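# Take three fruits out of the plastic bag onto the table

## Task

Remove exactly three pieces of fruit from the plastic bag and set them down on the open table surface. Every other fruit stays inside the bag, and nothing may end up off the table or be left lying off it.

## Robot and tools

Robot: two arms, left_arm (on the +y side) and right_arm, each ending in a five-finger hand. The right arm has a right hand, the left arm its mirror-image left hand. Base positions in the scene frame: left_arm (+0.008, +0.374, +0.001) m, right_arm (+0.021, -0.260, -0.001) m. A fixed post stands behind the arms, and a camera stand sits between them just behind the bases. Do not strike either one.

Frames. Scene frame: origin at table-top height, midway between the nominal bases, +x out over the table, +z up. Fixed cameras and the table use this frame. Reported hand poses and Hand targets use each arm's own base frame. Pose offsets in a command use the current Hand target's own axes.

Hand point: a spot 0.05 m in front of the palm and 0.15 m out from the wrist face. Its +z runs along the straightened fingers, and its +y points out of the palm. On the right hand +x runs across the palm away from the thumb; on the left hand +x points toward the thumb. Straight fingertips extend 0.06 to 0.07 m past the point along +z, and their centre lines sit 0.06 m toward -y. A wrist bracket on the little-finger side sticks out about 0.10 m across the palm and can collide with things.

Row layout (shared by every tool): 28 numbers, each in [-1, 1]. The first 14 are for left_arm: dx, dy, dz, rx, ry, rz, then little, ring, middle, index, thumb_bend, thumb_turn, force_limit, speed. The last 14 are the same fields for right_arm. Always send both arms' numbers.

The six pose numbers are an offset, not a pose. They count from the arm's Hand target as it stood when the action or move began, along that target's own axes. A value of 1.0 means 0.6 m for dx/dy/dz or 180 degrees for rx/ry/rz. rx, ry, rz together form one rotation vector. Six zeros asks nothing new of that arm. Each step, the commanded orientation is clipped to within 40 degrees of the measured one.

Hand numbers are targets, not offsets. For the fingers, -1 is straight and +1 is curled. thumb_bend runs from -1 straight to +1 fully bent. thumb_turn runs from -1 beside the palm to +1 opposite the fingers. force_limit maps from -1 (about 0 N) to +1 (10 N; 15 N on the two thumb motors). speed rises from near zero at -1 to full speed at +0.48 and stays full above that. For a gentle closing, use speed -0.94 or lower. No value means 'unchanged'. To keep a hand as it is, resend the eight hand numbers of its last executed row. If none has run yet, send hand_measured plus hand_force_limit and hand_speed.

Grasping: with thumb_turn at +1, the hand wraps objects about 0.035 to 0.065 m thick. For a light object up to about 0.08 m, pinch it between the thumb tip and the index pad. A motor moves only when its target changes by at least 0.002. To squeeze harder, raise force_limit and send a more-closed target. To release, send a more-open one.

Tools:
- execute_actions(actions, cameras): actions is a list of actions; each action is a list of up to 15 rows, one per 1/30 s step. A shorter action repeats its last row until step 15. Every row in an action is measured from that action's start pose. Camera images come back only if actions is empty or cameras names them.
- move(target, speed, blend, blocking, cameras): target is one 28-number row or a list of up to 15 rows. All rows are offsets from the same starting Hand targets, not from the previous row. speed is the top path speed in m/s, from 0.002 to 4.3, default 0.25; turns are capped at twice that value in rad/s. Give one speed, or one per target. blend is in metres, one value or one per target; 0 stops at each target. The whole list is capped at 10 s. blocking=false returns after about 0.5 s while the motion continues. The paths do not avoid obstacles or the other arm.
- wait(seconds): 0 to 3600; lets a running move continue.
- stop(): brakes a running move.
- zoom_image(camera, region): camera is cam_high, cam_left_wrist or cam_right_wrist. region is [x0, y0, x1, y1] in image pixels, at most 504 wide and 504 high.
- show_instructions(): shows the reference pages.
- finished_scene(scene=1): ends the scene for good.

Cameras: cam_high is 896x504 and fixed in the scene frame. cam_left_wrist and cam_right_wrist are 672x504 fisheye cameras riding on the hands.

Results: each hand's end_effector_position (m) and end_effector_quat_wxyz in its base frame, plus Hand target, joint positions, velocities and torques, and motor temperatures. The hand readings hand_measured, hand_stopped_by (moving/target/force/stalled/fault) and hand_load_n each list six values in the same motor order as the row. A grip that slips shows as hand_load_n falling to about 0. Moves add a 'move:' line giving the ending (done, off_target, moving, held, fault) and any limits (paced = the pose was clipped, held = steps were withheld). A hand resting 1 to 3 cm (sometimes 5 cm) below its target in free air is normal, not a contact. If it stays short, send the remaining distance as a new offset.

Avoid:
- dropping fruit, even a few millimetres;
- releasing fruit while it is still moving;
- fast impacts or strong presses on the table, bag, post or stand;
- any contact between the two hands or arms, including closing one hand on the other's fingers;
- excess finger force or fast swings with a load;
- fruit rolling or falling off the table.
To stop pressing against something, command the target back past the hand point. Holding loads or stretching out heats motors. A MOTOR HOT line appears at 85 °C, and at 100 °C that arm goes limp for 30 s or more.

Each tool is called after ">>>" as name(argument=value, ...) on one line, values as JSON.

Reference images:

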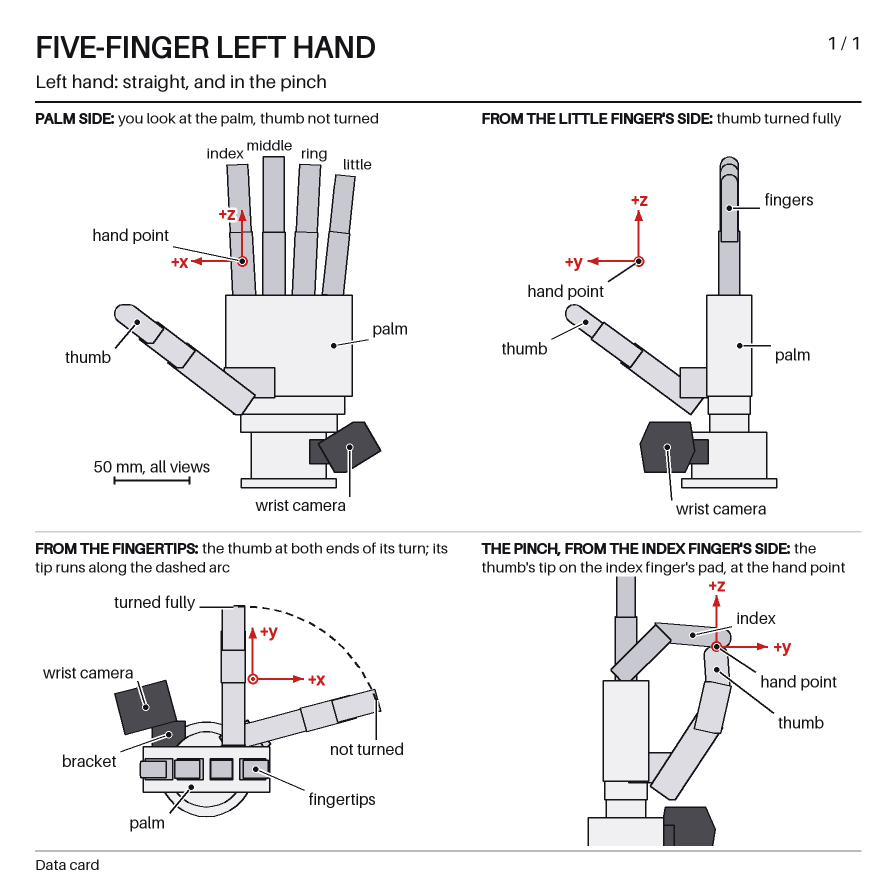

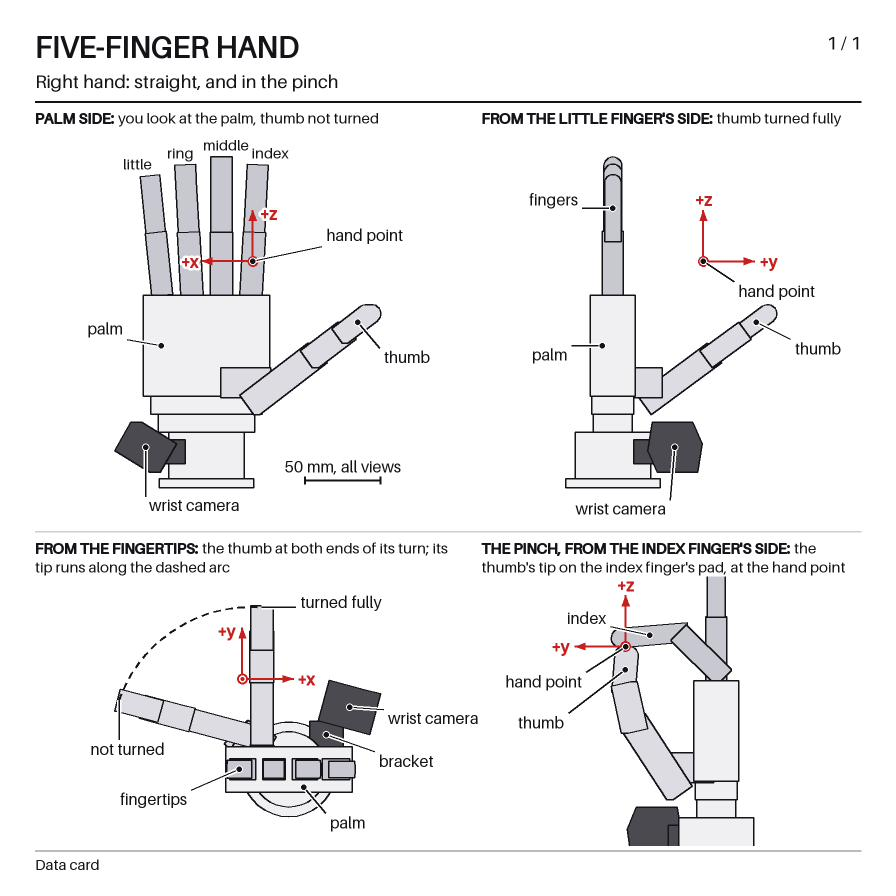

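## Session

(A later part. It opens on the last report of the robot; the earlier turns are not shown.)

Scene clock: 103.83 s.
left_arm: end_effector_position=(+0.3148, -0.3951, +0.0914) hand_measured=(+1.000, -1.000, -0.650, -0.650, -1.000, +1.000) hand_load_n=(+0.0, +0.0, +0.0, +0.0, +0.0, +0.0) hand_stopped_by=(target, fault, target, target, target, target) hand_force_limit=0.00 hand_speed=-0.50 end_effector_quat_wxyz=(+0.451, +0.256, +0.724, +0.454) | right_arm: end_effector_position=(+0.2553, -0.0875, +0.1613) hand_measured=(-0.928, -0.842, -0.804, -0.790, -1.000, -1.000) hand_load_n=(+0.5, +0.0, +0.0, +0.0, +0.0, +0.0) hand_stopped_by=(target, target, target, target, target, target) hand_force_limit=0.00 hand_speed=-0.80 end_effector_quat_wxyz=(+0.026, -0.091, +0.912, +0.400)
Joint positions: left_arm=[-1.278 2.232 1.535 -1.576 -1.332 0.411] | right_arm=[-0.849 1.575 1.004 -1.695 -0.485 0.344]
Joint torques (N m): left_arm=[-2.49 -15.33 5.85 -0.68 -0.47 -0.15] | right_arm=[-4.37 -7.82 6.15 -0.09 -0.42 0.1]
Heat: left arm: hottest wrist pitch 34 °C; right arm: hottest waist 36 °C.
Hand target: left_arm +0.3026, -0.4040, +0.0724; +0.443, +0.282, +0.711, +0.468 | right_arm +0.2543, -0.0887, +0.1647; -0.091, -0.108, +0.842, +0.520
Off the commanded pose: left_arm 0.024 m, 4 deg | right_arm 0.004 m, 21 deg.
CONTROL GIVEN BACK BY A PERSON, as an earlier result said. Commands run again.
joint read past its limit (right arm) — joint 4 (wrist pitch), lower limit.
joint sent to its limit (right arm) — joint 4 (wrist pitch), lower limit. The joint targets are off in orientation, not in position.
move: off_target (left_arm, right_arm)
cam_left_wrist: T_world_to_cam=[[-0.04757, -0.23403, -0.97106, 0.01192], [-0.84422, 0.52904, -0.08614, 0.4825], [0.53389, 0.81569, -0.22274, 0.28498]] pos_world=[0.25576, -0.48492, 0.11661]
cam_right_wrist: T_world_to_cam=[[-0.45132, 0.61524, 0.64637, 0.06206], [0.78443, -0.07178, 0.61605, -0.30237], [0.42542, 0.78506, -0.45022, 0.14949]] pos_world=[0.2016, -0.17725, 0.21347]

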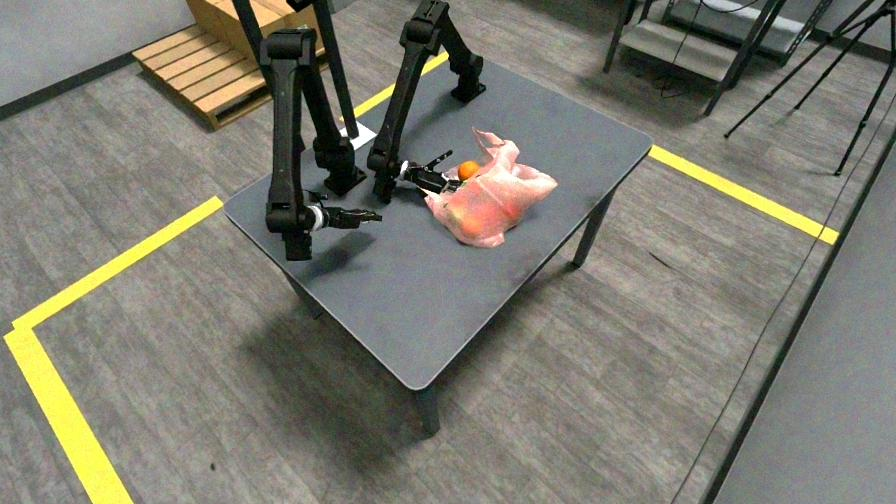

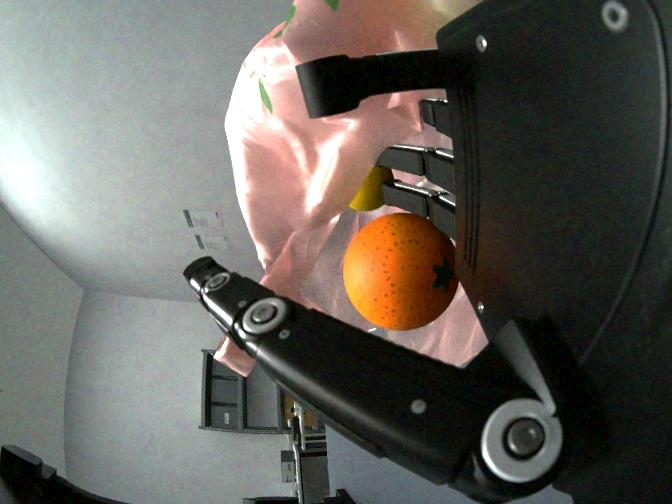

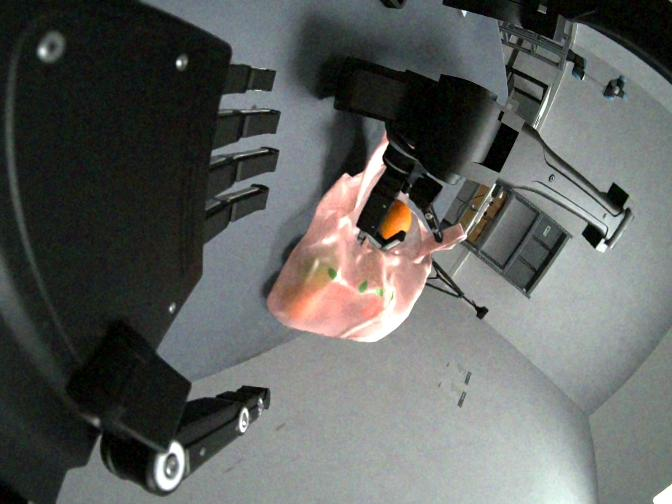

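>>> move(target=[[-0.0115,0.0575,-0.1545,0,0,0,1,1,-0.65,-0.65,-1,1,0,-0.5,0,0,0,0,0,0,-1,-1,-1,-1,-1,-1,0,-0.8],[0.0037,0.2248,-0.1503,0,0,0,1,1,-0.65,-0.65,-1,1,0,-0.5,0,0,0,0,0,0,-1,-1,-1,-1,-1,-1,0,-0.8]], speed=0.08, blend=0.02, cameras=["cam_high","cam_left_wrist"])

>>> zoom_image(camera="cam_high", region=[350, 90, 590, 270])

Scene clock: 105.33 s.
left_arm: end_effector_position=(+0.2961, -0.4012, +0.0958) hand_measured=(+1.000, -1.000, -0.650, -0.650, -1.000, +1.000) hand_load_n=(+0.0, +0.0, +0.0, +0.5, +0.0, +0.0) hand_stopped_by=(target, fault, target, target, target, target) hand_force_limit=0.00 hand_speed=-0.50 end_effector_quat_wxyz=(+0.444, +0.270, +0.722, +0.458) | right_arm: end_effector_position=(+0.2553, -0.0875, +0.1613) hand_measured=(-0.928, -0.842, -0.804, -0.790, -1.000, -1.000) hand_load_n=(+0.0, +0.0, +0.0, +0.0, +0.0, +0.0) hand_stopped_by=(target, target, target, target, target, target) hand_force_limit=0.00 hand_speed=-0.80 end_effector_quat_wxyz=(+0.026, -0.091, +0.912, +0.400)
Joint positions: left_arm=[-1.315 2.237 1.545 -1.655 -1.306 0.365] | right_arm=[-0.849 1.575 1.004 -1.695 -0.485 0.344]
Joint torques (N m): left_arm=[-0.03 -19.37 5.18 0.08 -0.74 0.01] | right_arm=[-3.55 -7 6.24 -0.18 -0.45 0.12]
Heat: left arm: hottest wrist pitch 34 °C; right arm: hottest waist 36 °C.
Hand target: left_arm +0.3002, -0.3998, +0.0971; +0.443, +0.270, +0.720, +0.461 (not the last commanded pose) | right_arm +0.2543, -0.0886, +0.1647; -0.091, -0.108, +0.842, +0.520
Off the commanded pose: left_arm 0.139 m, 2 deg | right_arm 0.004 m, 21 deg.
joint read past its limit (right arm) — joint 4 (wrist pitch), lower limit.
joint sent to its limit (right arm) — joint 4 (wrist pitch), lower limit. The joint targets are off in orientation, not in position.
move: held (left_arm; a check stopped the path); path passed 0 of 2 targets; limits=held
pose unreachable (left arm): on one or more control steps of this call, first in action 0 (counted from 0), this arm could not follow its commanded pose, so it was not sent that pose on those steps. It may still have moved: this result reports where it is.
cause: moving toward the commanded pose would bring a part of the arm too close to another arm (a part of this arm just beyond joint 4 (wrist pitch) and a part of the right arm just beyond its joint 2 (shoulder), 38 mm apart when this arm was first held).
cam_left_wrist: T_world_to_cam=[[-0.06823, -0.21029, -0.97525, 0.02985], [-0.83952, 0.54025, -0.05776, 0.47077], [0.53903, 0.8148, -0.21341, 0.29809]] pos_world=[0.23657, -0.49094, 0.11992]

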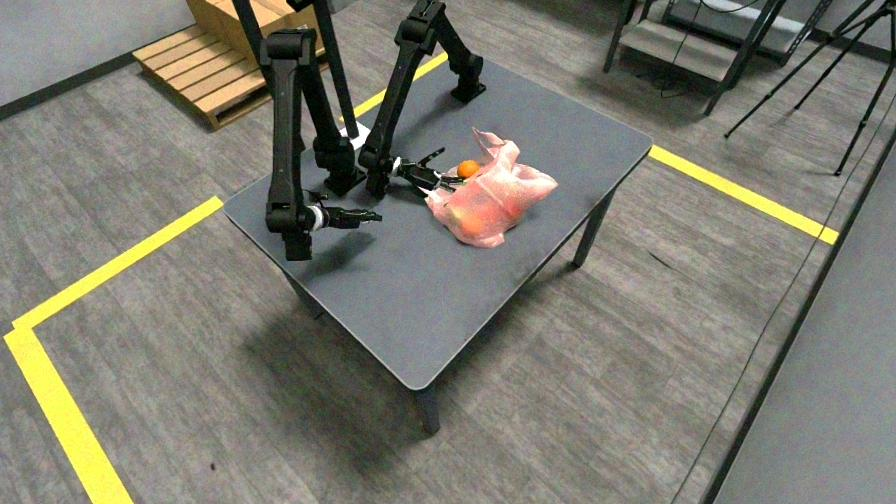

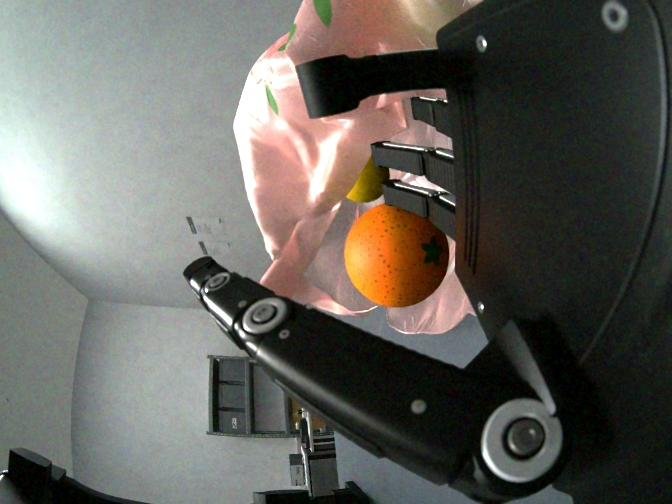

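Scaled by 2.100.

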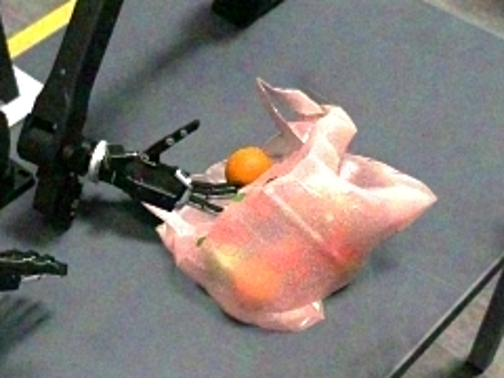

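>>> move(target=[[0.05,0.034,-0.0297,0.054,-0.1254,0.0254,1,1,-0.65,-0.65,-1,1,0,-0.5,0,0,0,0,0,0,-1,-1,-1,-1,-1,-1,0,-0.8]], speed=0.08, cameras=["cam_high","cam_left_wrist"])

>>> zoom_image(camera="cam_high", region=[350, 90, 590, 270])

Scene clock: 110.50 s.
left_arm: end_effector_position=(+0.2747, -0.3691, +0.0996) hand_measured=(+1.000, -1.000, -0.650, -0.650, -1.000, +1.000) hand_load_n=(+0.0, +0.0, +0.0, +0.0, +0.0, +0.0) hand_stopped_by=(target, fault, target, target, target, target) hand_force_limit=0.00 hand_speed=-0.50 end_effector_quat_wxyz=(+0.521, +0.422, +0.646, +0.365) | right_arm: end_effector_position=(+0.2553, -0.0875, +0.1613) hand_measured=(-0.928, -0.842, -0.804, -0.790, -1.000, -1.000) hand_load_n=(+0.0, +0.0, +0.5, +0.0, +0.0, +0.0) hand_stopped_by=(target, target, target, target, target, target) hand_force_limit=0.00 hand_speed=-0.80 end_effector_quat_wxyz=(+0.026, -0.091, +0.912, +0.400)
Joint positions: left_arm=[-1.39 1.842 0.822 0.102 -1.33 1.856] | right_arm=[-0.849 1.575 1.004 -1.695 -0.485 0.344]
Joint torques (N m): left_arm=[-1.55 -15.03 4.81 2.37 -0.51 0.11] | right_arm=[-4.48 -7.53 5.87 -0.06 -0.44 0.19]
Heat: left arm: hottest wrist pitch 34 °C; right arm: hottest waist 36 °C.
Hand target: left_arm +0.2701, -0.3748, +0.1071; +0.532, +0.420, +0.644, +0.354 | right_arm +0.2543, -0.0886, +0.1647; -0.091, -0.108, +0.842, +0.520
Off the commanded pose: left_arm 0.010 m, 2 deg | right_arm 0.004 m, 21 deg.
joint read past its limit (right arm) — joint 4 (wrist pitch), lower limit.
joint sent to its limit (right arm) — joint 4 (wrist pitch), lower limit. The joint targets are off in orientation, not in position.
move: done
cam_left_wrist: T_world_to_cam=[[-0.15061, -0.13484, -0.97935, 0.08974], [-0.54926, 0.8351, -0.03051, 0.46203], [0.82197, 0.53332, -0.19984, 0.10134]] pos_world=[0.18399, -0.42779, 0.12224]

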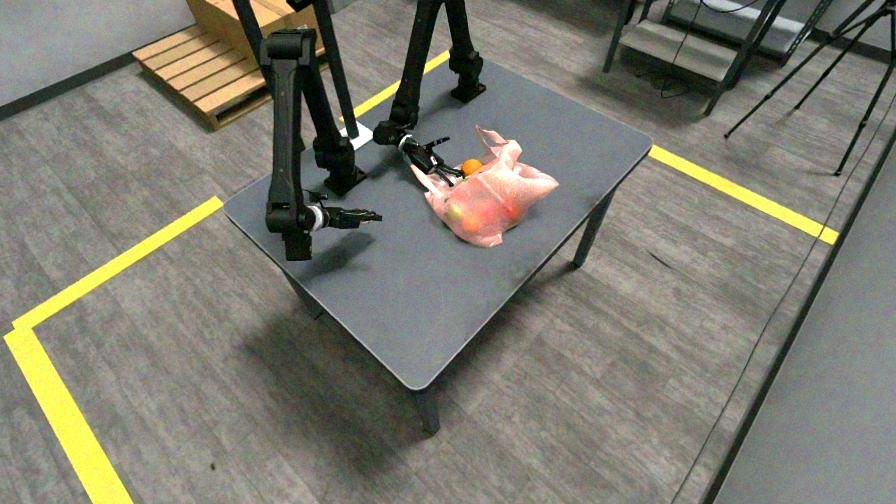

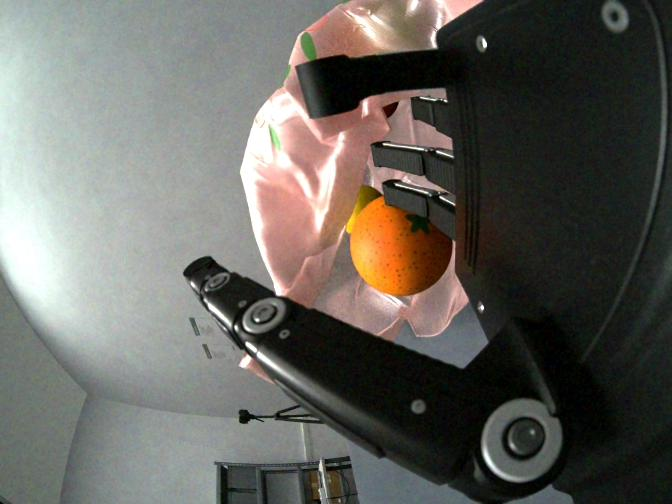

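Scaled by 2.100.

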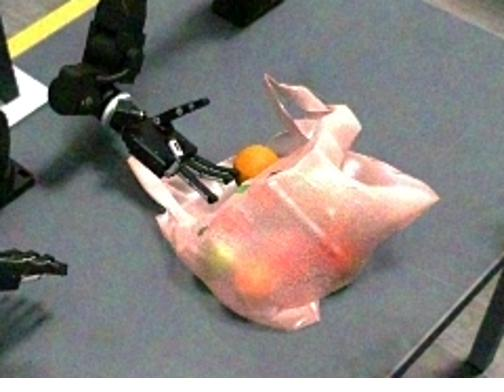

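>>> move(target=[[-0.009,0.0653,-0.1133,0,0,0,1,1,-0.65,-0.65,-1,1,0,-0.5,0,0,0,0,0,0,-1,-1,-1,-1,-1,-1,0,-0.8],[-0.0737,0.2158,-0.1438,0,0,0,1,1,-0.65,-0.65,-1,1,0,-0.5,0,0,0,0,0,0,-1,-1,-1,-1,-1,-1,0,-0.8],[-0.063,0.211,-0.125,-0.041,0.3696,-0.7815,1,1,-1,-1,-1,1,0,-0.5,0,0,0,0,0,0,-1,-1,-1,-1,-1,-1,0,-0.8]], speed=[0.08,0.15,0.4], blend=[0.02,0.01,0], cameras=["cam_high","cam_left_wrist"])

>>> zoom_image(camera="cam_high", region=[390, 110, 590, 260])

Scene clock: 118.00 s.
left_arm: end_effector_position=(+0.2141, -0.3568, +0.2443) hand_measured=(+1.000, -1.000, -1.000, -1.000, -1.000, +1.000) hand_load_n=(+0.0, +0.0, +0.0, -0.5, +0.0, +0.0) hand_stopped_by=(target, fault, target, target, target, target) hand_force_limit=0.00 hand_speed=-0.50 end_effector_quat_wxyz=(+0.178, -0.647, +0.721, -0.175) | right_arm: end_effector_position=(+0.2553, -0.0875, +0.1613) hand_measured=(-0.928, -0.842, -0.804, -0.790, -1.000, -1.000) hand_load_n=(+0.0, +0.0, +0.0, +0.0, +0.0, +0.0) hand_stopped_by=(target, target, target, target, target, target) hand_force_limit=0.00 hand_speed=-0.80 end_effector_quat_wxyz=(+0.026, -0.091, +0.912, +0.400)
Joint positions: left_arm=[-1.078 1.258 1.268 -1.305 -0.428 -0.909] | right_arm=[-0.849 1.575 1.004 -1.695 -0.485 0.344]
Joint torques (N m): left_arm=[0.15 -9.88 7.82 1.95 -0.18 -0.16] | right_arm=[-4.48 -7.65 5.94 -0.32 -0.38 0.13]
Heat: left arm: hottest wrist pitch 34 °C; right arm: hottest waist 36 °C.
Hand target: left_arm +0.2202, -0.3600, +0.2498; +0.175, -0.653, +0.712, -0.190 | right_arm +0.2543, -0.0886, +0.1647; -0.091, -0.108, +0.842, +0.520
Off the commanded pose: left_arm 0.009 m, 2 deg | right_arm 0.004 m, 21 deg.
joint read past its limit (right arm) — joint 4 (wrist pitch), lower limit.
joint sent to its limit (right arm) — joint 4 (wrist pitch), lower limit. The joint targets are off in orientation, not in position.
move: done
cam_left_wrist: T_world_to_cam=[[0.83344, -0.34636, 0.43059, -0.4066], [-0.50043, -0.80357, 0.32225, -0.25846], [0.2344, -0.48406, -0.84306, 0.09348]] pos_world=[0.18762, -0.30327, 0.33717]

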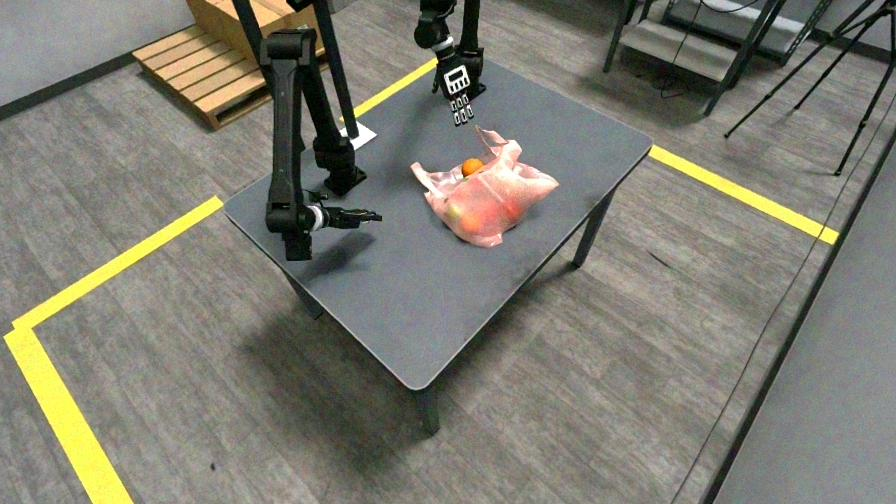

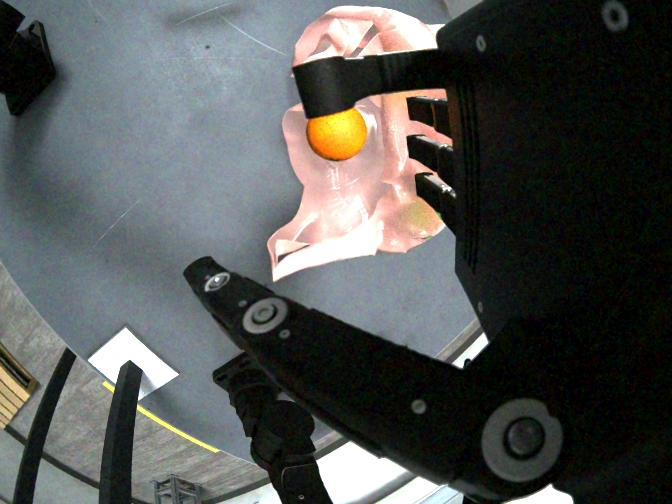

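Scaled by 2.520.

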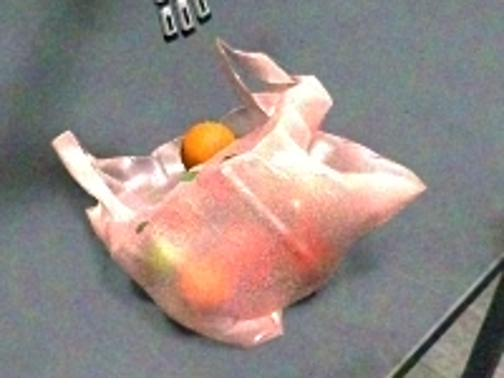

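>>> zoom_image(camera="cam_left_wrist", region=[240, 0, 480, 300])

Scaled by 1.680 from the camera's image (finer frame: 960x720).

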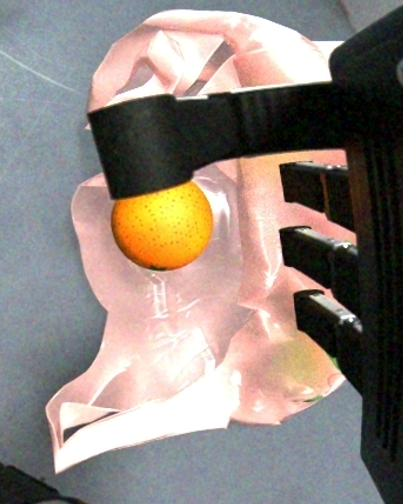

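>>> move(target=[[-0.0278,-0.0463,0.2592,0,0,0,1,1,-1,-1,-1,1,0,-0.5,0,0,0,0,0,0,-1,-1,-1,-1,-1,-1,0,-0.8]], speed=0.15, cameras=["cam_high","cam_left_wrist"])

>>> zoom_image(camera="cam_left_wrist", region=[200, 0, 490, 340])

Scene clock: 121.40 s.
left_arm: end_effector_position=(+0.3146, -0.3499, +0.1285) hand_measured=(+1.000, -1.000, -1.000, -1.000, -1.000, +1.000) hand_load_n=(+0.0, +0.0, +0.0, +0.0, +0.0, +0.0) hand_stopped_by=(target, fault, target, target, target, target) hand_force_limit=0.00 hand_speed=-0.50 end_effector_quat_wxyz=(-0.173, +0.655, -0.713, +0.182) | right_arm: end_effector_position=(+0.2553, -0.0875, +0.1613) hand_measured=(-0.928, -0.842, -0.804, -0.790, -1.000, -1.000) hand_load_n=(+0.0, +0.0, +0.0, +0.0, -0.5, +0.0) hand_stopped_by=(target, target, target, target, target, target) hand_force_limit=0.00 hand_speed=-0.80 end_effector_quat_wxyz=(+0.026, -0.091, +0.912, +0.400)
Joint positions: left_arm=[-0.855 1.415 1.099 -0.882 -0.352 -0.704] | right_arm=[-0.849 1.575 1.004 -1.695 -0.485 0.344]
Joint torques (N m): left_arm=[0.09 -11.11 7.83 2.18 -0.11 0.1] | right_arm=[-4.89 -7.36 6.06 -0.23 -0.47 0.15]
Heat: left arm: hottest wrist pitch 34 °C; right arm: hottest waist 36 °C.
Hand target: left_arm +0.3230, -0.3520, +0.1290; -0.175, +0.653, -0.712, +0.190 | right_arm +0.2543, -0.0886, +0.1647; -0.091, -0.108, +0.842, +0.520
Off the commanded pose: left_arm 0.009 m, 1 deg | right_arm 0.004 m, 21 deg.
joint read past its limit (right arm) — joint 4 (wrist pitch), lower limit.
joint sent to its limit (right arm) — joint 4 (wrist pitch), lower limit. The joint targets are off in orientation, not in position.
move: done
cam_left_wrist: T_world_to_cam=[[0.83891, -0.3213, 0.4393, -0.43216], [-0.48627, -0.80503, 0.33981, -0.17251], [0.24447, -0.49869, -0.83159, -0.03425]] pos_world=[0.28703, -0.29481, 0.21998]

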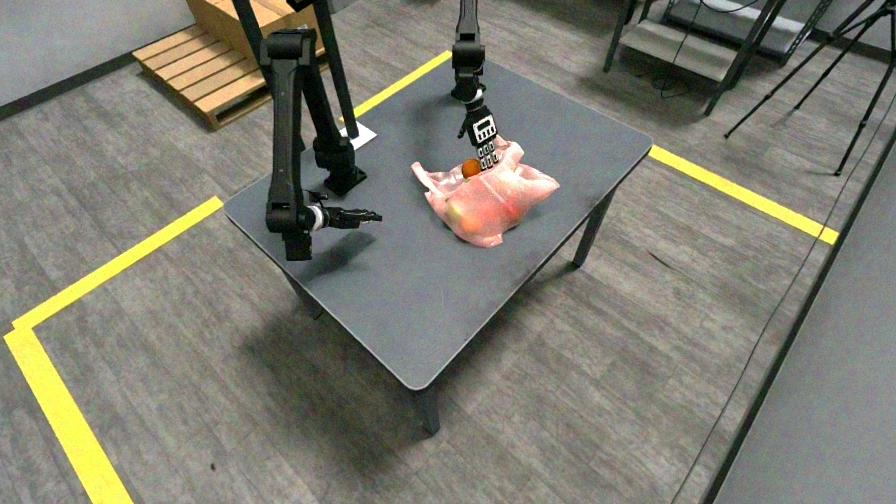

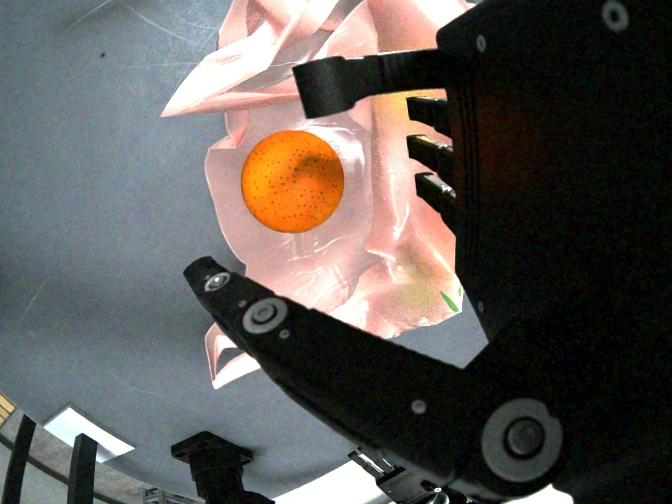

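Scaled by 1.482 from the camera's image (finer frame: 960x720).

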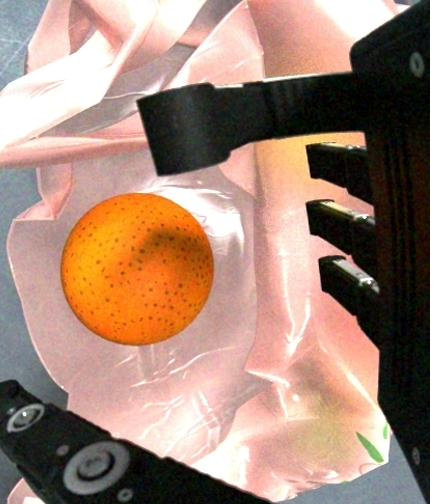

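>>> move(target=[[-0.0025,0.0724,0.0997,0,0,0,1,1,-1,-1,-1,1,0,-0.5,0,0,0,0,0,0,-1,-1,-1,-1,-1,-1,0,-0.8]], speed=0.07, cameras=["cam_left_wrist"])

>>> zoom_image(camera="cam_left_wrist", region=[200, 0, 490, 340])

Scene clock: 123.57 s.
left_arm: end_effector_position=(+0.3107, -0.3454, +0.0583) hand_measured=(+1.000, -1.000, -1.000, -1.000, -1.000, +1.000) hand_load_n=(+0.0, +0.0, +0.0, +0.0, -0.5, +0.0) hand_stopped_by=(target, fault, target, target, target, target) hand_force_limit=0.00 hand_speed=-0.50 end_effector_quat_wxyz=(-0.173, +0.655, -0.712, +0.184) | right_arm: end_effector_position=(+0.2553, -0.0875, +0.1613) hand_measured=(-0.928, -0.842, -0.804, -0.790, -1.000, -1.000) hand_load_n=(+0.0, +0.0, +0.0, +0.0, +0.0, +0.0) hand_stopped_by=(target, target, target, target, target, target) hand_force_limit=0.00 hand_speed=-0.80 end_effector_quat_wxyz=(+0.026, -0.091, +0.912, +0.400)
Joint positions: left_arm=[-0.855 1.476 0.962 -0.679 -0.352 -0.704] | right_arm=[-0.849 1.575 1.004 -1.695 -0.485 0.344]
Joint torques (N m): left_arm=[-0.5 -10.75 7.2 2.18 -0.27 -0.02] | right_arm=[-4.13 -6.53 5.9 -0.28 -0.4 0.08]
Heat: left arm: hottest wrist pitch 34 °C; right arm: hottest waist 36 °C.
Hand target: left_arm +0.3154, -0.3498, +0.0555; -0.175, +0.653, -0.712, +0.190 | right_arm +0.2543, -0.0886, +0.1647; -0.091, -0.108, +0.842, +0.520
Off the commanded pose: left_arm 0.007 m, 1 deg | right_arm 0.004 m, 21 deg.
joint read past its limit (right arm) — joint 4 (wrist pitch), lower limit.
joint sent to its limit (right arm) — joint 4 (wrist pitch), lower limit. The joint targets are off in orientation, not in position.
move: done
cam_left_wrist: T_world_to_cam=[[0.83775, -0.31993, 0.44251, -0.39601], [-0.48715, -0.80401, 0.34096, -0.14635], [0.2467, -0.50121, -0.82941, -0.09109]] pos_world=[0.28293, -0.29002, 0.14958]

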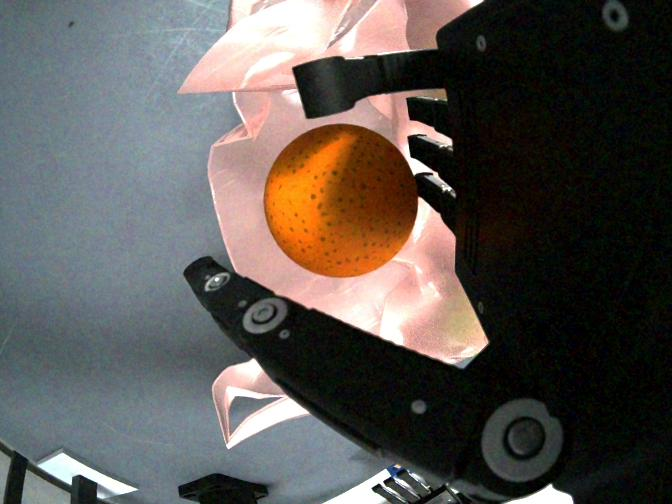

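Scaled by 1.482 from the camera's image (finer frame: 960x720).

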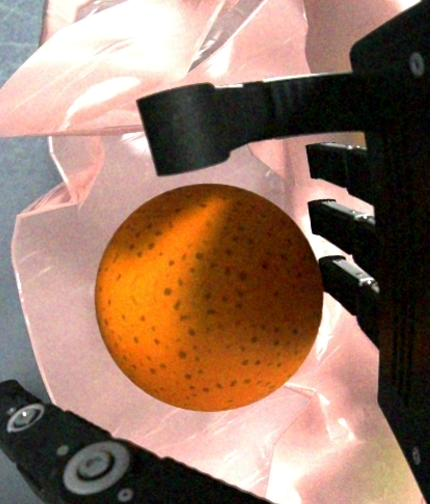

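>>> execute_actions(actions=[], cameras=["cam_high","cam_left_wrist"])

Scene clock: 124.30 s.
left_arm: end_effector_position=(+0.3107, -0.3454, +0.0583) hand_measured=(+1.000, -1.000, -1.000, -1.000, -1.000, +1.000) hand_load_n=(+0.0, +0.0, +0.0, +0.0, +0.0, +0.0) hand_stopped_by=(target, fault, target, target, target, target) hand_force_limit=0.00 hand_speed=-0.50 end_effector_quat_wxyz=(-0.173, +0.655, -0.712, +0.184) | right_arm: end_effector_position=(+0.2553, -0.0875, +0.1613) hand_measured=(-0.928, -0.842, -0.804, -0.790, -1.000, -1.000) hand_load_n=(+0.0, +0.0, +0.0, +0.0, +0.0, +0.0) hand_stopped_by=(target, target, target, target, target, target) hand_force_limit=0.00 hand_speed=-0.80 end_effector_quat_wxyz=(+0.026, -0.091, +0.912, +0.400)
Joint positions: left_arm=[-0.855 1.476 0.962 -0.679 -0.352 -0.704] | right_arm=[-0.849 1.575 1.004 -1.695 -0.485 0.344]
Joint velocities: within noise
Joint torques (N m): left_arm=[-0.5 -10.7 7.19 2.21 -0.27 -0.01] | right_arm=[-3.08 -7.24 6.13 -0.16 -0.4 0.13]
Motor temperatures (°C): left_arm=[24 29 33 34 31 24] | right_arm=[36 25 34 28 30 34]
Heat: left arm: hottest wrist pitch 34 °C; right arm: hottest waist 36 °C.
Hand target: left_arm +0.3154, -0.3498, +0.0555; -0.175, +0.653, -0.712, +0.190 | right_arm +0.2543, -0.0886, +0.1647; -0.091, -0.108, +0.842, +0.520
Off the commanded pose: left_arm 0.007 m, 1 deg | right_arm 0.004 m, 21 deg.
joint read past its limit (right arm) — joint 4 (wrist pitch), lower limit.
camera_calibration:
cam_left_wrist: T_world_to_cam=[[0.83775, -0.31993, 0.44251, -0.39601], [-0.48715, -0.80401, 0.34096, -0.14635], [0.2467, -0.50121, -0.82941, -0.09109]] pos_world=[0.28293, -0.29002, 0.14958]
Images, in order (width x height): cam_high 896x504, cam_left_wrist 672x504.

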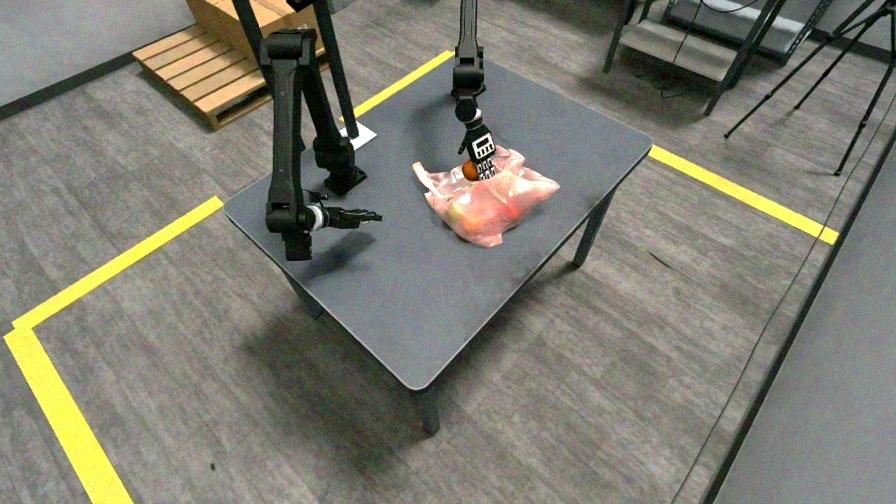

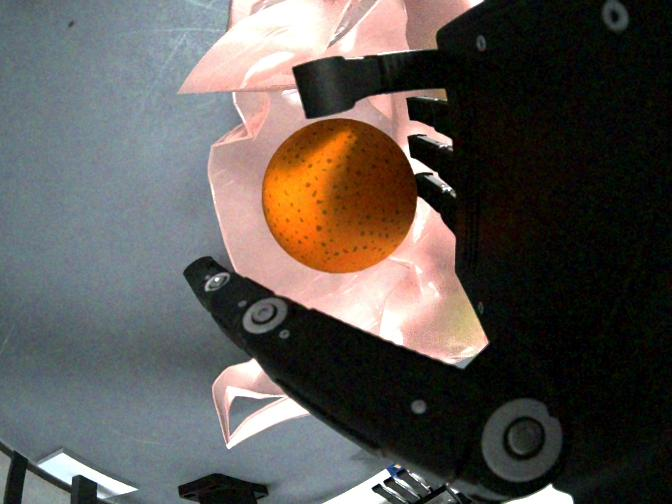

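>>> move(target=[[0,0,0,0,0,0, 1,-1,-0.65,-0.65,-0.4,1,0,-0.5, 0,0,0,0,0,0, -1,-1,-1,-1,-1,-1,0,-0.8],[0,0.101,-0.0583,0,0,0, 1,-1,-0.65,-0.65,-0.4,1,0,-0.5, 0,0,0,0,0,0, -1,-1,-1,-1,-1,-1,0,-0.8]], speed=0.06, cameras=["cam_left_wrist"])

Scene clock: 128.33 s.
left_arm: end_effector_position=(+0.2499, -0.3422, +0.0507) hand_measured=(+1.000, -1.000, -0.650, -0.650, -0.400, +1.000) hand_load_n=(+0.0, +0.0, +0.0, +1.0, +1.0, +0.0) hand_stopped_by=(target, fault, target, target, target, target) hand_force_limit=0.00 hand_speed=-0.50 end_effector_quat_wxyz=(-0.174, +0.655, -0.711, +0.186) | right_arm: end_effector_position=(+0.2553, -0.0875, +0.1613) hand_measured=(-0.928, -0.842, -0.804, -0.790, -1.000, -1.000) hand_load_n=(+0.0, +0.0, +0.0, +0.0, +0.0, +0.0) hand_stopped_by=(target, target, target, target, target, target) hand_force_limit=0.00 hand_speed=-0.80 end_effector_quat_wxyz=(+0.026, -0.091, +0.912, +0.400)
Joint positions: left_arm=[-0.974 1.389 0.851 -0.693 -0.396 -0.823] | right_arm=[-0.849 1.575 1.004 -1.695 -0.485 0.344]
Joint torques (N m): left_arm=[-1.96 -11.16 6.86 0.95 -0.42 -0.16] | right_arm=[-5.07 -7.41 5.98 -0.17 -0.43 0.13]
Heat: left arm: hottest wrist pitch 34 °C; right arm: hottest waist 36 °C.
Hand target: left_arm +0.2458, -0.3438, +0.0556; -0.175, +0.653, -0.711, +0.190 | right_arm +0.2543, -0.0886, +0.1647; -0.091, -0.108, +0.842, +0.520
Off the commanded pose: left_arm 0.007 m, 1 deg | right_arm 0.004 m, 21 deg.
joint read past its limit (right arm) — joint 4 (wrist pitch), lower limit.
joint sent to its limit (right arm) — joint 4 (wrist pitch), lower limit. The joint targets are off in orientation, not in position.
move: done
cam_left_wrist: T_world_to_cam=[[0.83569, -0.31807, 0.44771, -0.33975], [-0.48825, -0.80354, 0.34049, -0.17034], [0.25145, -0.50314, -0.82681, -0.08264]] pos_world=[0.22154, -0.28652, 0.14178]

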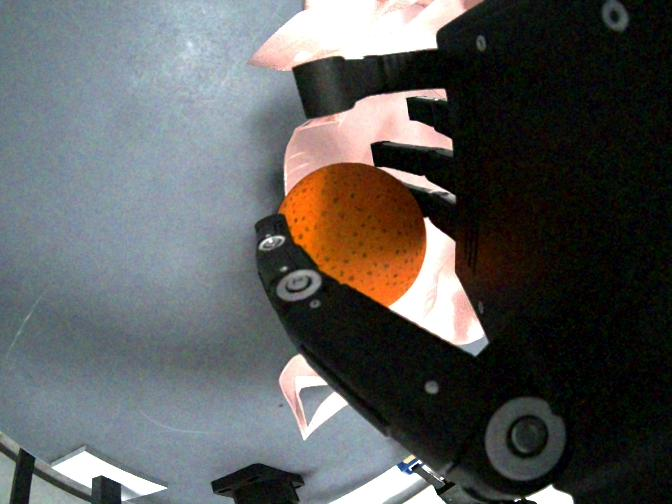

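>>> move(target=[[0,0.115,-0.0667,0,0,0, 1,-1,-0.65,-0.65,-0.4,1,0,-0.5, 0,0,0,0,0,0, -1,-1,-1,-1,-1,-1,0,-0.8]], speed=0.06, cameras=["cam_left_wrist","cam_high"])

Scene clock: 130.63 s.
left_arm: end_effector_position=(+0.1682, -0.3352, +0.0499) hand_measured=(+1.000, -1.000, -0.650, -0.650, -0.400, +1.000) hand_load_n=(+0.0, +0.0, +0.0, +0.5, +1.0, +0.0) hand_stopped_by=(target, fault, target, target, target, target) hand_force_limit=0.00 hand_speed=-0.50 end_effector_quat_wxyz=(+0.175, -0.653, +0.714, -0.183) | right_arm: end_effector_position=(+0.2553, -0.0875, +0.1613) hand_measured=(-0.928, -0.842, -0.804, -0.790, -1.000, -1.000) hand_load_n=(+0.0, +0.0, +0.0, +0.0, +0.0, +0.0) hand_stopped_by=(target, target, target, target, target, target) hand_force_limit=0.00 hand_speed=-0.80 end_effector_quat_wxyz=(+0.026, -0.091, +0.912, +0.400)
Joint positions: left_arm=[-1.169 1.286 0.759 -0.794 -0.451 -1.021] | right_arm=[-0.849 1.575 1.004 -1.695 -0.485 0.344]
Joint torques (N m): left_arm=[-1.03 -9.64 6.93 0.87 -0.53 -0.16] | right_arm=[-4.48 -6.65 6.08 -0.27 -0.42 0.13]
Heat: left arm: hottest wrist pitch 34 °C; right arm: hottest waist 36 °C.
Hand target: left_arm +0.1662, -0.3371, +0.0557; +0.175, -0.653, +0.712, -0.190 | right_arm +0.2543, -0.0886, +0.1647; -0.091, -0.108, +0.842, +0.520
Off the commanded pose: left_arm 0.006 m, 1 deg | right_arm 0.004 m, 21 deg.
joint read past its limit (right arm) — joint 4 (wrist pitch), lower limit.
joint sent to its limit (right arm) — joint 4 (wrist pitch), lower limit. The joint targets are off in orientation, not in position.
move: done
cam_left_wrist: T_world_to_cam=[[0.83548, -0.32649, 0.44201, -0.27136], [-0.49174, -0.80322, 0.33618, -0.20341], [0.24528, -0.49823, -0.83163, -0.05645]] pos_world=[0.14053, -0.28011, 0.14138]
Images, in order (width x height): cam_high 896x504, cam_left_wrist 672x504.

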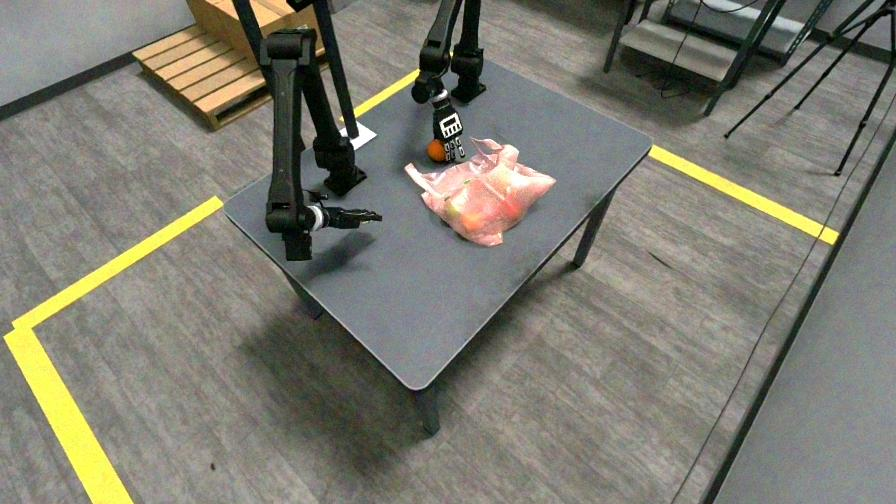

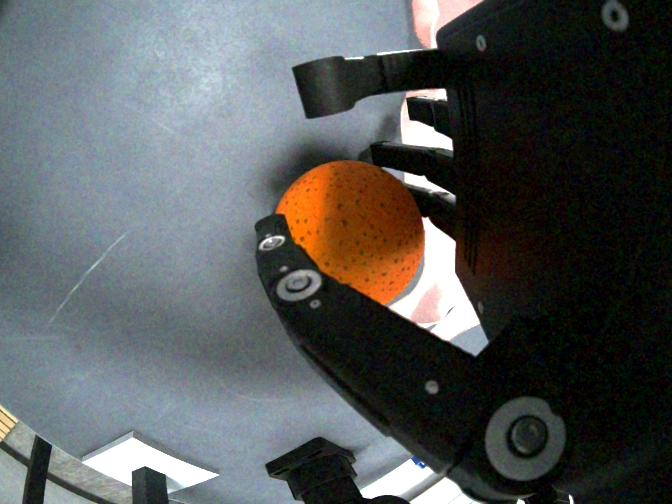

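>>> move(target=[[0,0,0,0,0,0, 1,-1,-0.65,-0.65,0.2,1,-0.75,-0.92, 0,0,0,0,0,0, -1,-1,-1,-1,-1,-1,0,-0.8]], speed=0.06, cameras=["cam_left_wrist"])

>>> wait(seconds=1, cameras=["cam_left_wrist"])

Scene clock: 132.07 s.
left_arm: end_effector_position=(+0.1682, -0.3352, +0.0499) hand_measured=(+1.000, -1.000, -0.650, -0.650, -0.378, +1.000) hand_load_n=(+0.0, +0.0, +0.0, +1.5, +1.5, +0.0) hand_stopped_by=(target, fault, target, target, force, target) hand_force_limit=-0.75 hand_speed=-0.92 end_effector_quat_wxyz=(+0.175, -0.653, +0.714, -0.183) | right_arm: end_effector_position=(+0.2553, -0.0875, +0.1613) hand_measured=(-0.928, -0.842, -0.804, -0.790, -1.000, -1.000) hand_load_n=(+0.0, +0.0, +0.0, +0.0, +0.0, +0.0) hand_stopped_by=(target, target, target, target, target, target) hand_force_limit=0.00 hand_speed=-0.80 end_effector_quat_wxyz=(+0.026, -0.091, +0.912, +0.400)
Joint positions: left_arm=[-1.169 1.286 0.759 -0.794 -0.451 -1.021] | right_arm=[-0.849 1.575 1.004 -1.695 -0.485 0.344]
Joint torques (N m): left_arm=[-1.14 -9.58 6.94 0.85 -0.52 -0.16] | right_arm=[-3.78 -7.3 6.19 -0.09 -0.37 0.11]
Heat: left arm: hottest wrist pitch 34 °C; right arm: hottest waist 36 °C.
Hand target: left_arm +0.1662, -0.3371, +0.0557; +0.175, -0.653, +0.712, -0.190 | right_arm +0.2543, -0.0886, +0.1647; -0.091, -0.108, +0.842, +0.520
Off the commanded pose: left_arm 0.006 m, 1 deg | right_arm 0.004 m, 21 deg.
joint read past its limit (right arm) — joint 4 (wrist pitch), lower limit.
joint sent to its limit (right arm) — joint 4 (wrist pitch), lower limit. The joint targets are off in orientation, not in position.
move: done
cam_left_wrist: T_world_to_cam=[[0.83548, -0.32649, 0.44201, -0.27136], [-0.49174, -0.80322, 0.33618, -0.20341], [0.24528, -0.49823, -0.83163, -0.05645]] pos_world=[0.14053, -0.28011, 0.14138]

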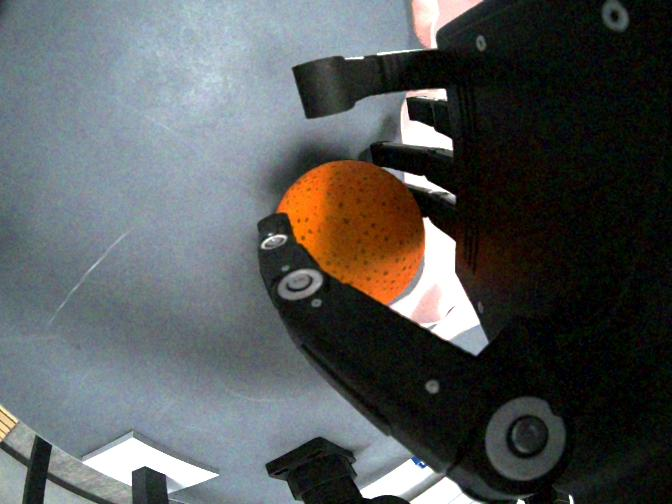

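Scene clock: 133.07 s.
left_arm: end_effector_position=(+0.1682, -0.3352, +0.0499) hand_measured=(+1.000, -1.000, -0.650, -0.650, -0.378, +1.000) hand_load_n=(+0.0, +0.0, +0.0, +1.5, +1.5, -0.5) hand_stopped_by=(target, fault, target, target, force, target) hand_force_limit=-0.75 hand_speed=-0.92 end_effector_quat_wxyz=(+0.175, -0.653, +0.714, -0.183) | right_arm: end_effector_position=(+0.2553, -0.0875, +0.1613) hand_measured=(-0.928, -0.842, -0.804, -0.790, -1.000, -1.000) hand_load_n=(+0.0, +0.5, +0.0, +0.0, +0.0, +0.0) hand_stopped_by=(target, target, target, target, target, target) hand_force_limit=0.00 hand_speed=-0.80 end_effector_quat_wxyz=(+0.026, -0.091, +0.912, +0.400)
Joint positions: left_arm=[-1.169 1.286 0.759 -0.794 -0.451 -1.021] | right_arm=[-0.849 1.575 1.004 -1.695 -0.485 0.344]
Joint torques (N m): left_arm=[-1.14 -9.41 6.97 0.87 -0.54 -0.16] | right_arm=[-4.6 -7.18 5.94 -0.05 -0.39 0.11]
Heat: left arm: hottest wrist pitch 34 °C; right arm: hottest waist 36 °C.
Hand target: left_arm +0.1662, -0.3371, +0.0557; +0.175, -0.653, +0.712, -0.190 | right_arm +0.2543, -0.0886, +0.1647; -0.091, -0.108, +0.842, +0.520
Off the commanded pose: left_arm 0.006 m, 1 deg | right_arm 0.004 m, 21 deg.
joint read past its limit (right arm) — joint 4 (wrist pitch), lower limit.
wait: 1.00 s; at rest by 0.17 s
cam_left_wrist: T_world_to_cam=[[0.83548, -0.32649, 0.44201, -0.27136], [-0.49174, -0.80322, 0.33618, -0.20341], [0.24528, -0.49823, -0.83163, -0.05645]] pos_world=[0.14053, -0.28011, 0.14138]

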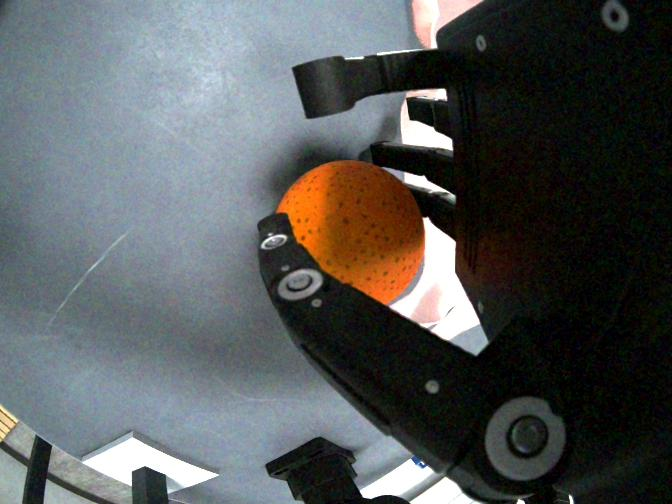

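>>> move(target=[[-0.13,0,0,0,0,0, 1,-1,-0.65,-0.65,0.2,1,-0.75,-0.92, 0,0,0,0,0,0, -1,-1,-1,-1,-1,-1,0,-0.8]], speed=0.05, cameras=["cam_left_wrist"])

Scene clock: 135.77 s.
left_arm: end_effector_position=(+0.1686, -0.2604, +0.0516) hand_measured=(+1.000, -1.000, -0.650, -0.650, -0.378, +1.000) hand_load_n=(+0.0, +0.0, +0.0, +1.0, +2.0, -0.5) hand_stopped_by=(target, fault, target, target, force, target) hand_force_limit=-0.75 hand_speed=-0.92 end_effector_quat_wxyz=(-0.174, +0.654, -0.713, +0.185) | right_arm: end_effector_position=(+0.2553, -0.0875, +0.1613) hand_measured=(-0.928, -0.842, -0.804, -0.790, -1.000, -1.000) hand_load_n=(+0.0, +0.0, +0.0, +0.0, +0.0, +0.0) hand_stopped_by=(target, target, target, target, target, target) hand_force_limit=0.00 hand_speed=-0.80 end_effector_quat_wxyz=(+0.026, -0.091, +0.912, +0.400)
Joint positions: left_arm=[-1.055 1.068 0.595 -0.794 -0.421 -0.903] | right_arm=[-0.849 1.575 1.004 -1.695 -0.485 0.344]
Joint torques (N m): left_arm=[0.44 -6.12 7.2 1.29 -0.15 0.07] | right_arm=[-4.66 -7 6.08 -0.17 -0.48 0.17]
Heat: left arm: hottest wrist pitch 34 °C; right arm: hottest waist 36 °C.
Hand target: left_arm +0.1728, -0.2593, +0.0557; -0.175, +0.653, -0.712, +0.190 | right_arm +0.2543, -0.0886, +0.1647; -0.091, -0.108, +0.842, +0.520
Off the commanded pose: left_arm 0.006 m, 1 deg | right_arm 0.004 m, 21 deg.
joint read past its limit (right arm) — joint 4 (wrist pitch), lower limit.
joint sent to its limit (right arm) — joint 4 (wrist pitch), lower limit. The joint targets are off in orientation, not in position.
move: done
cam_left_wrist: T_world_to_cam=[[0.83517, -0.32289, 0.44524, -0.24724], [-0.49093, -0.80261, 0.33883, -0.14383], [0.24795, -0.50156, -0.82883, -0.01922]] pos_world=[0.14064, -0.20491, 0.14288]

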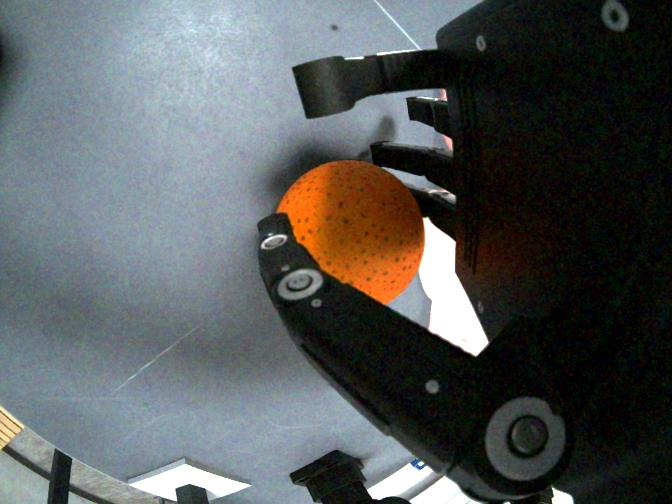

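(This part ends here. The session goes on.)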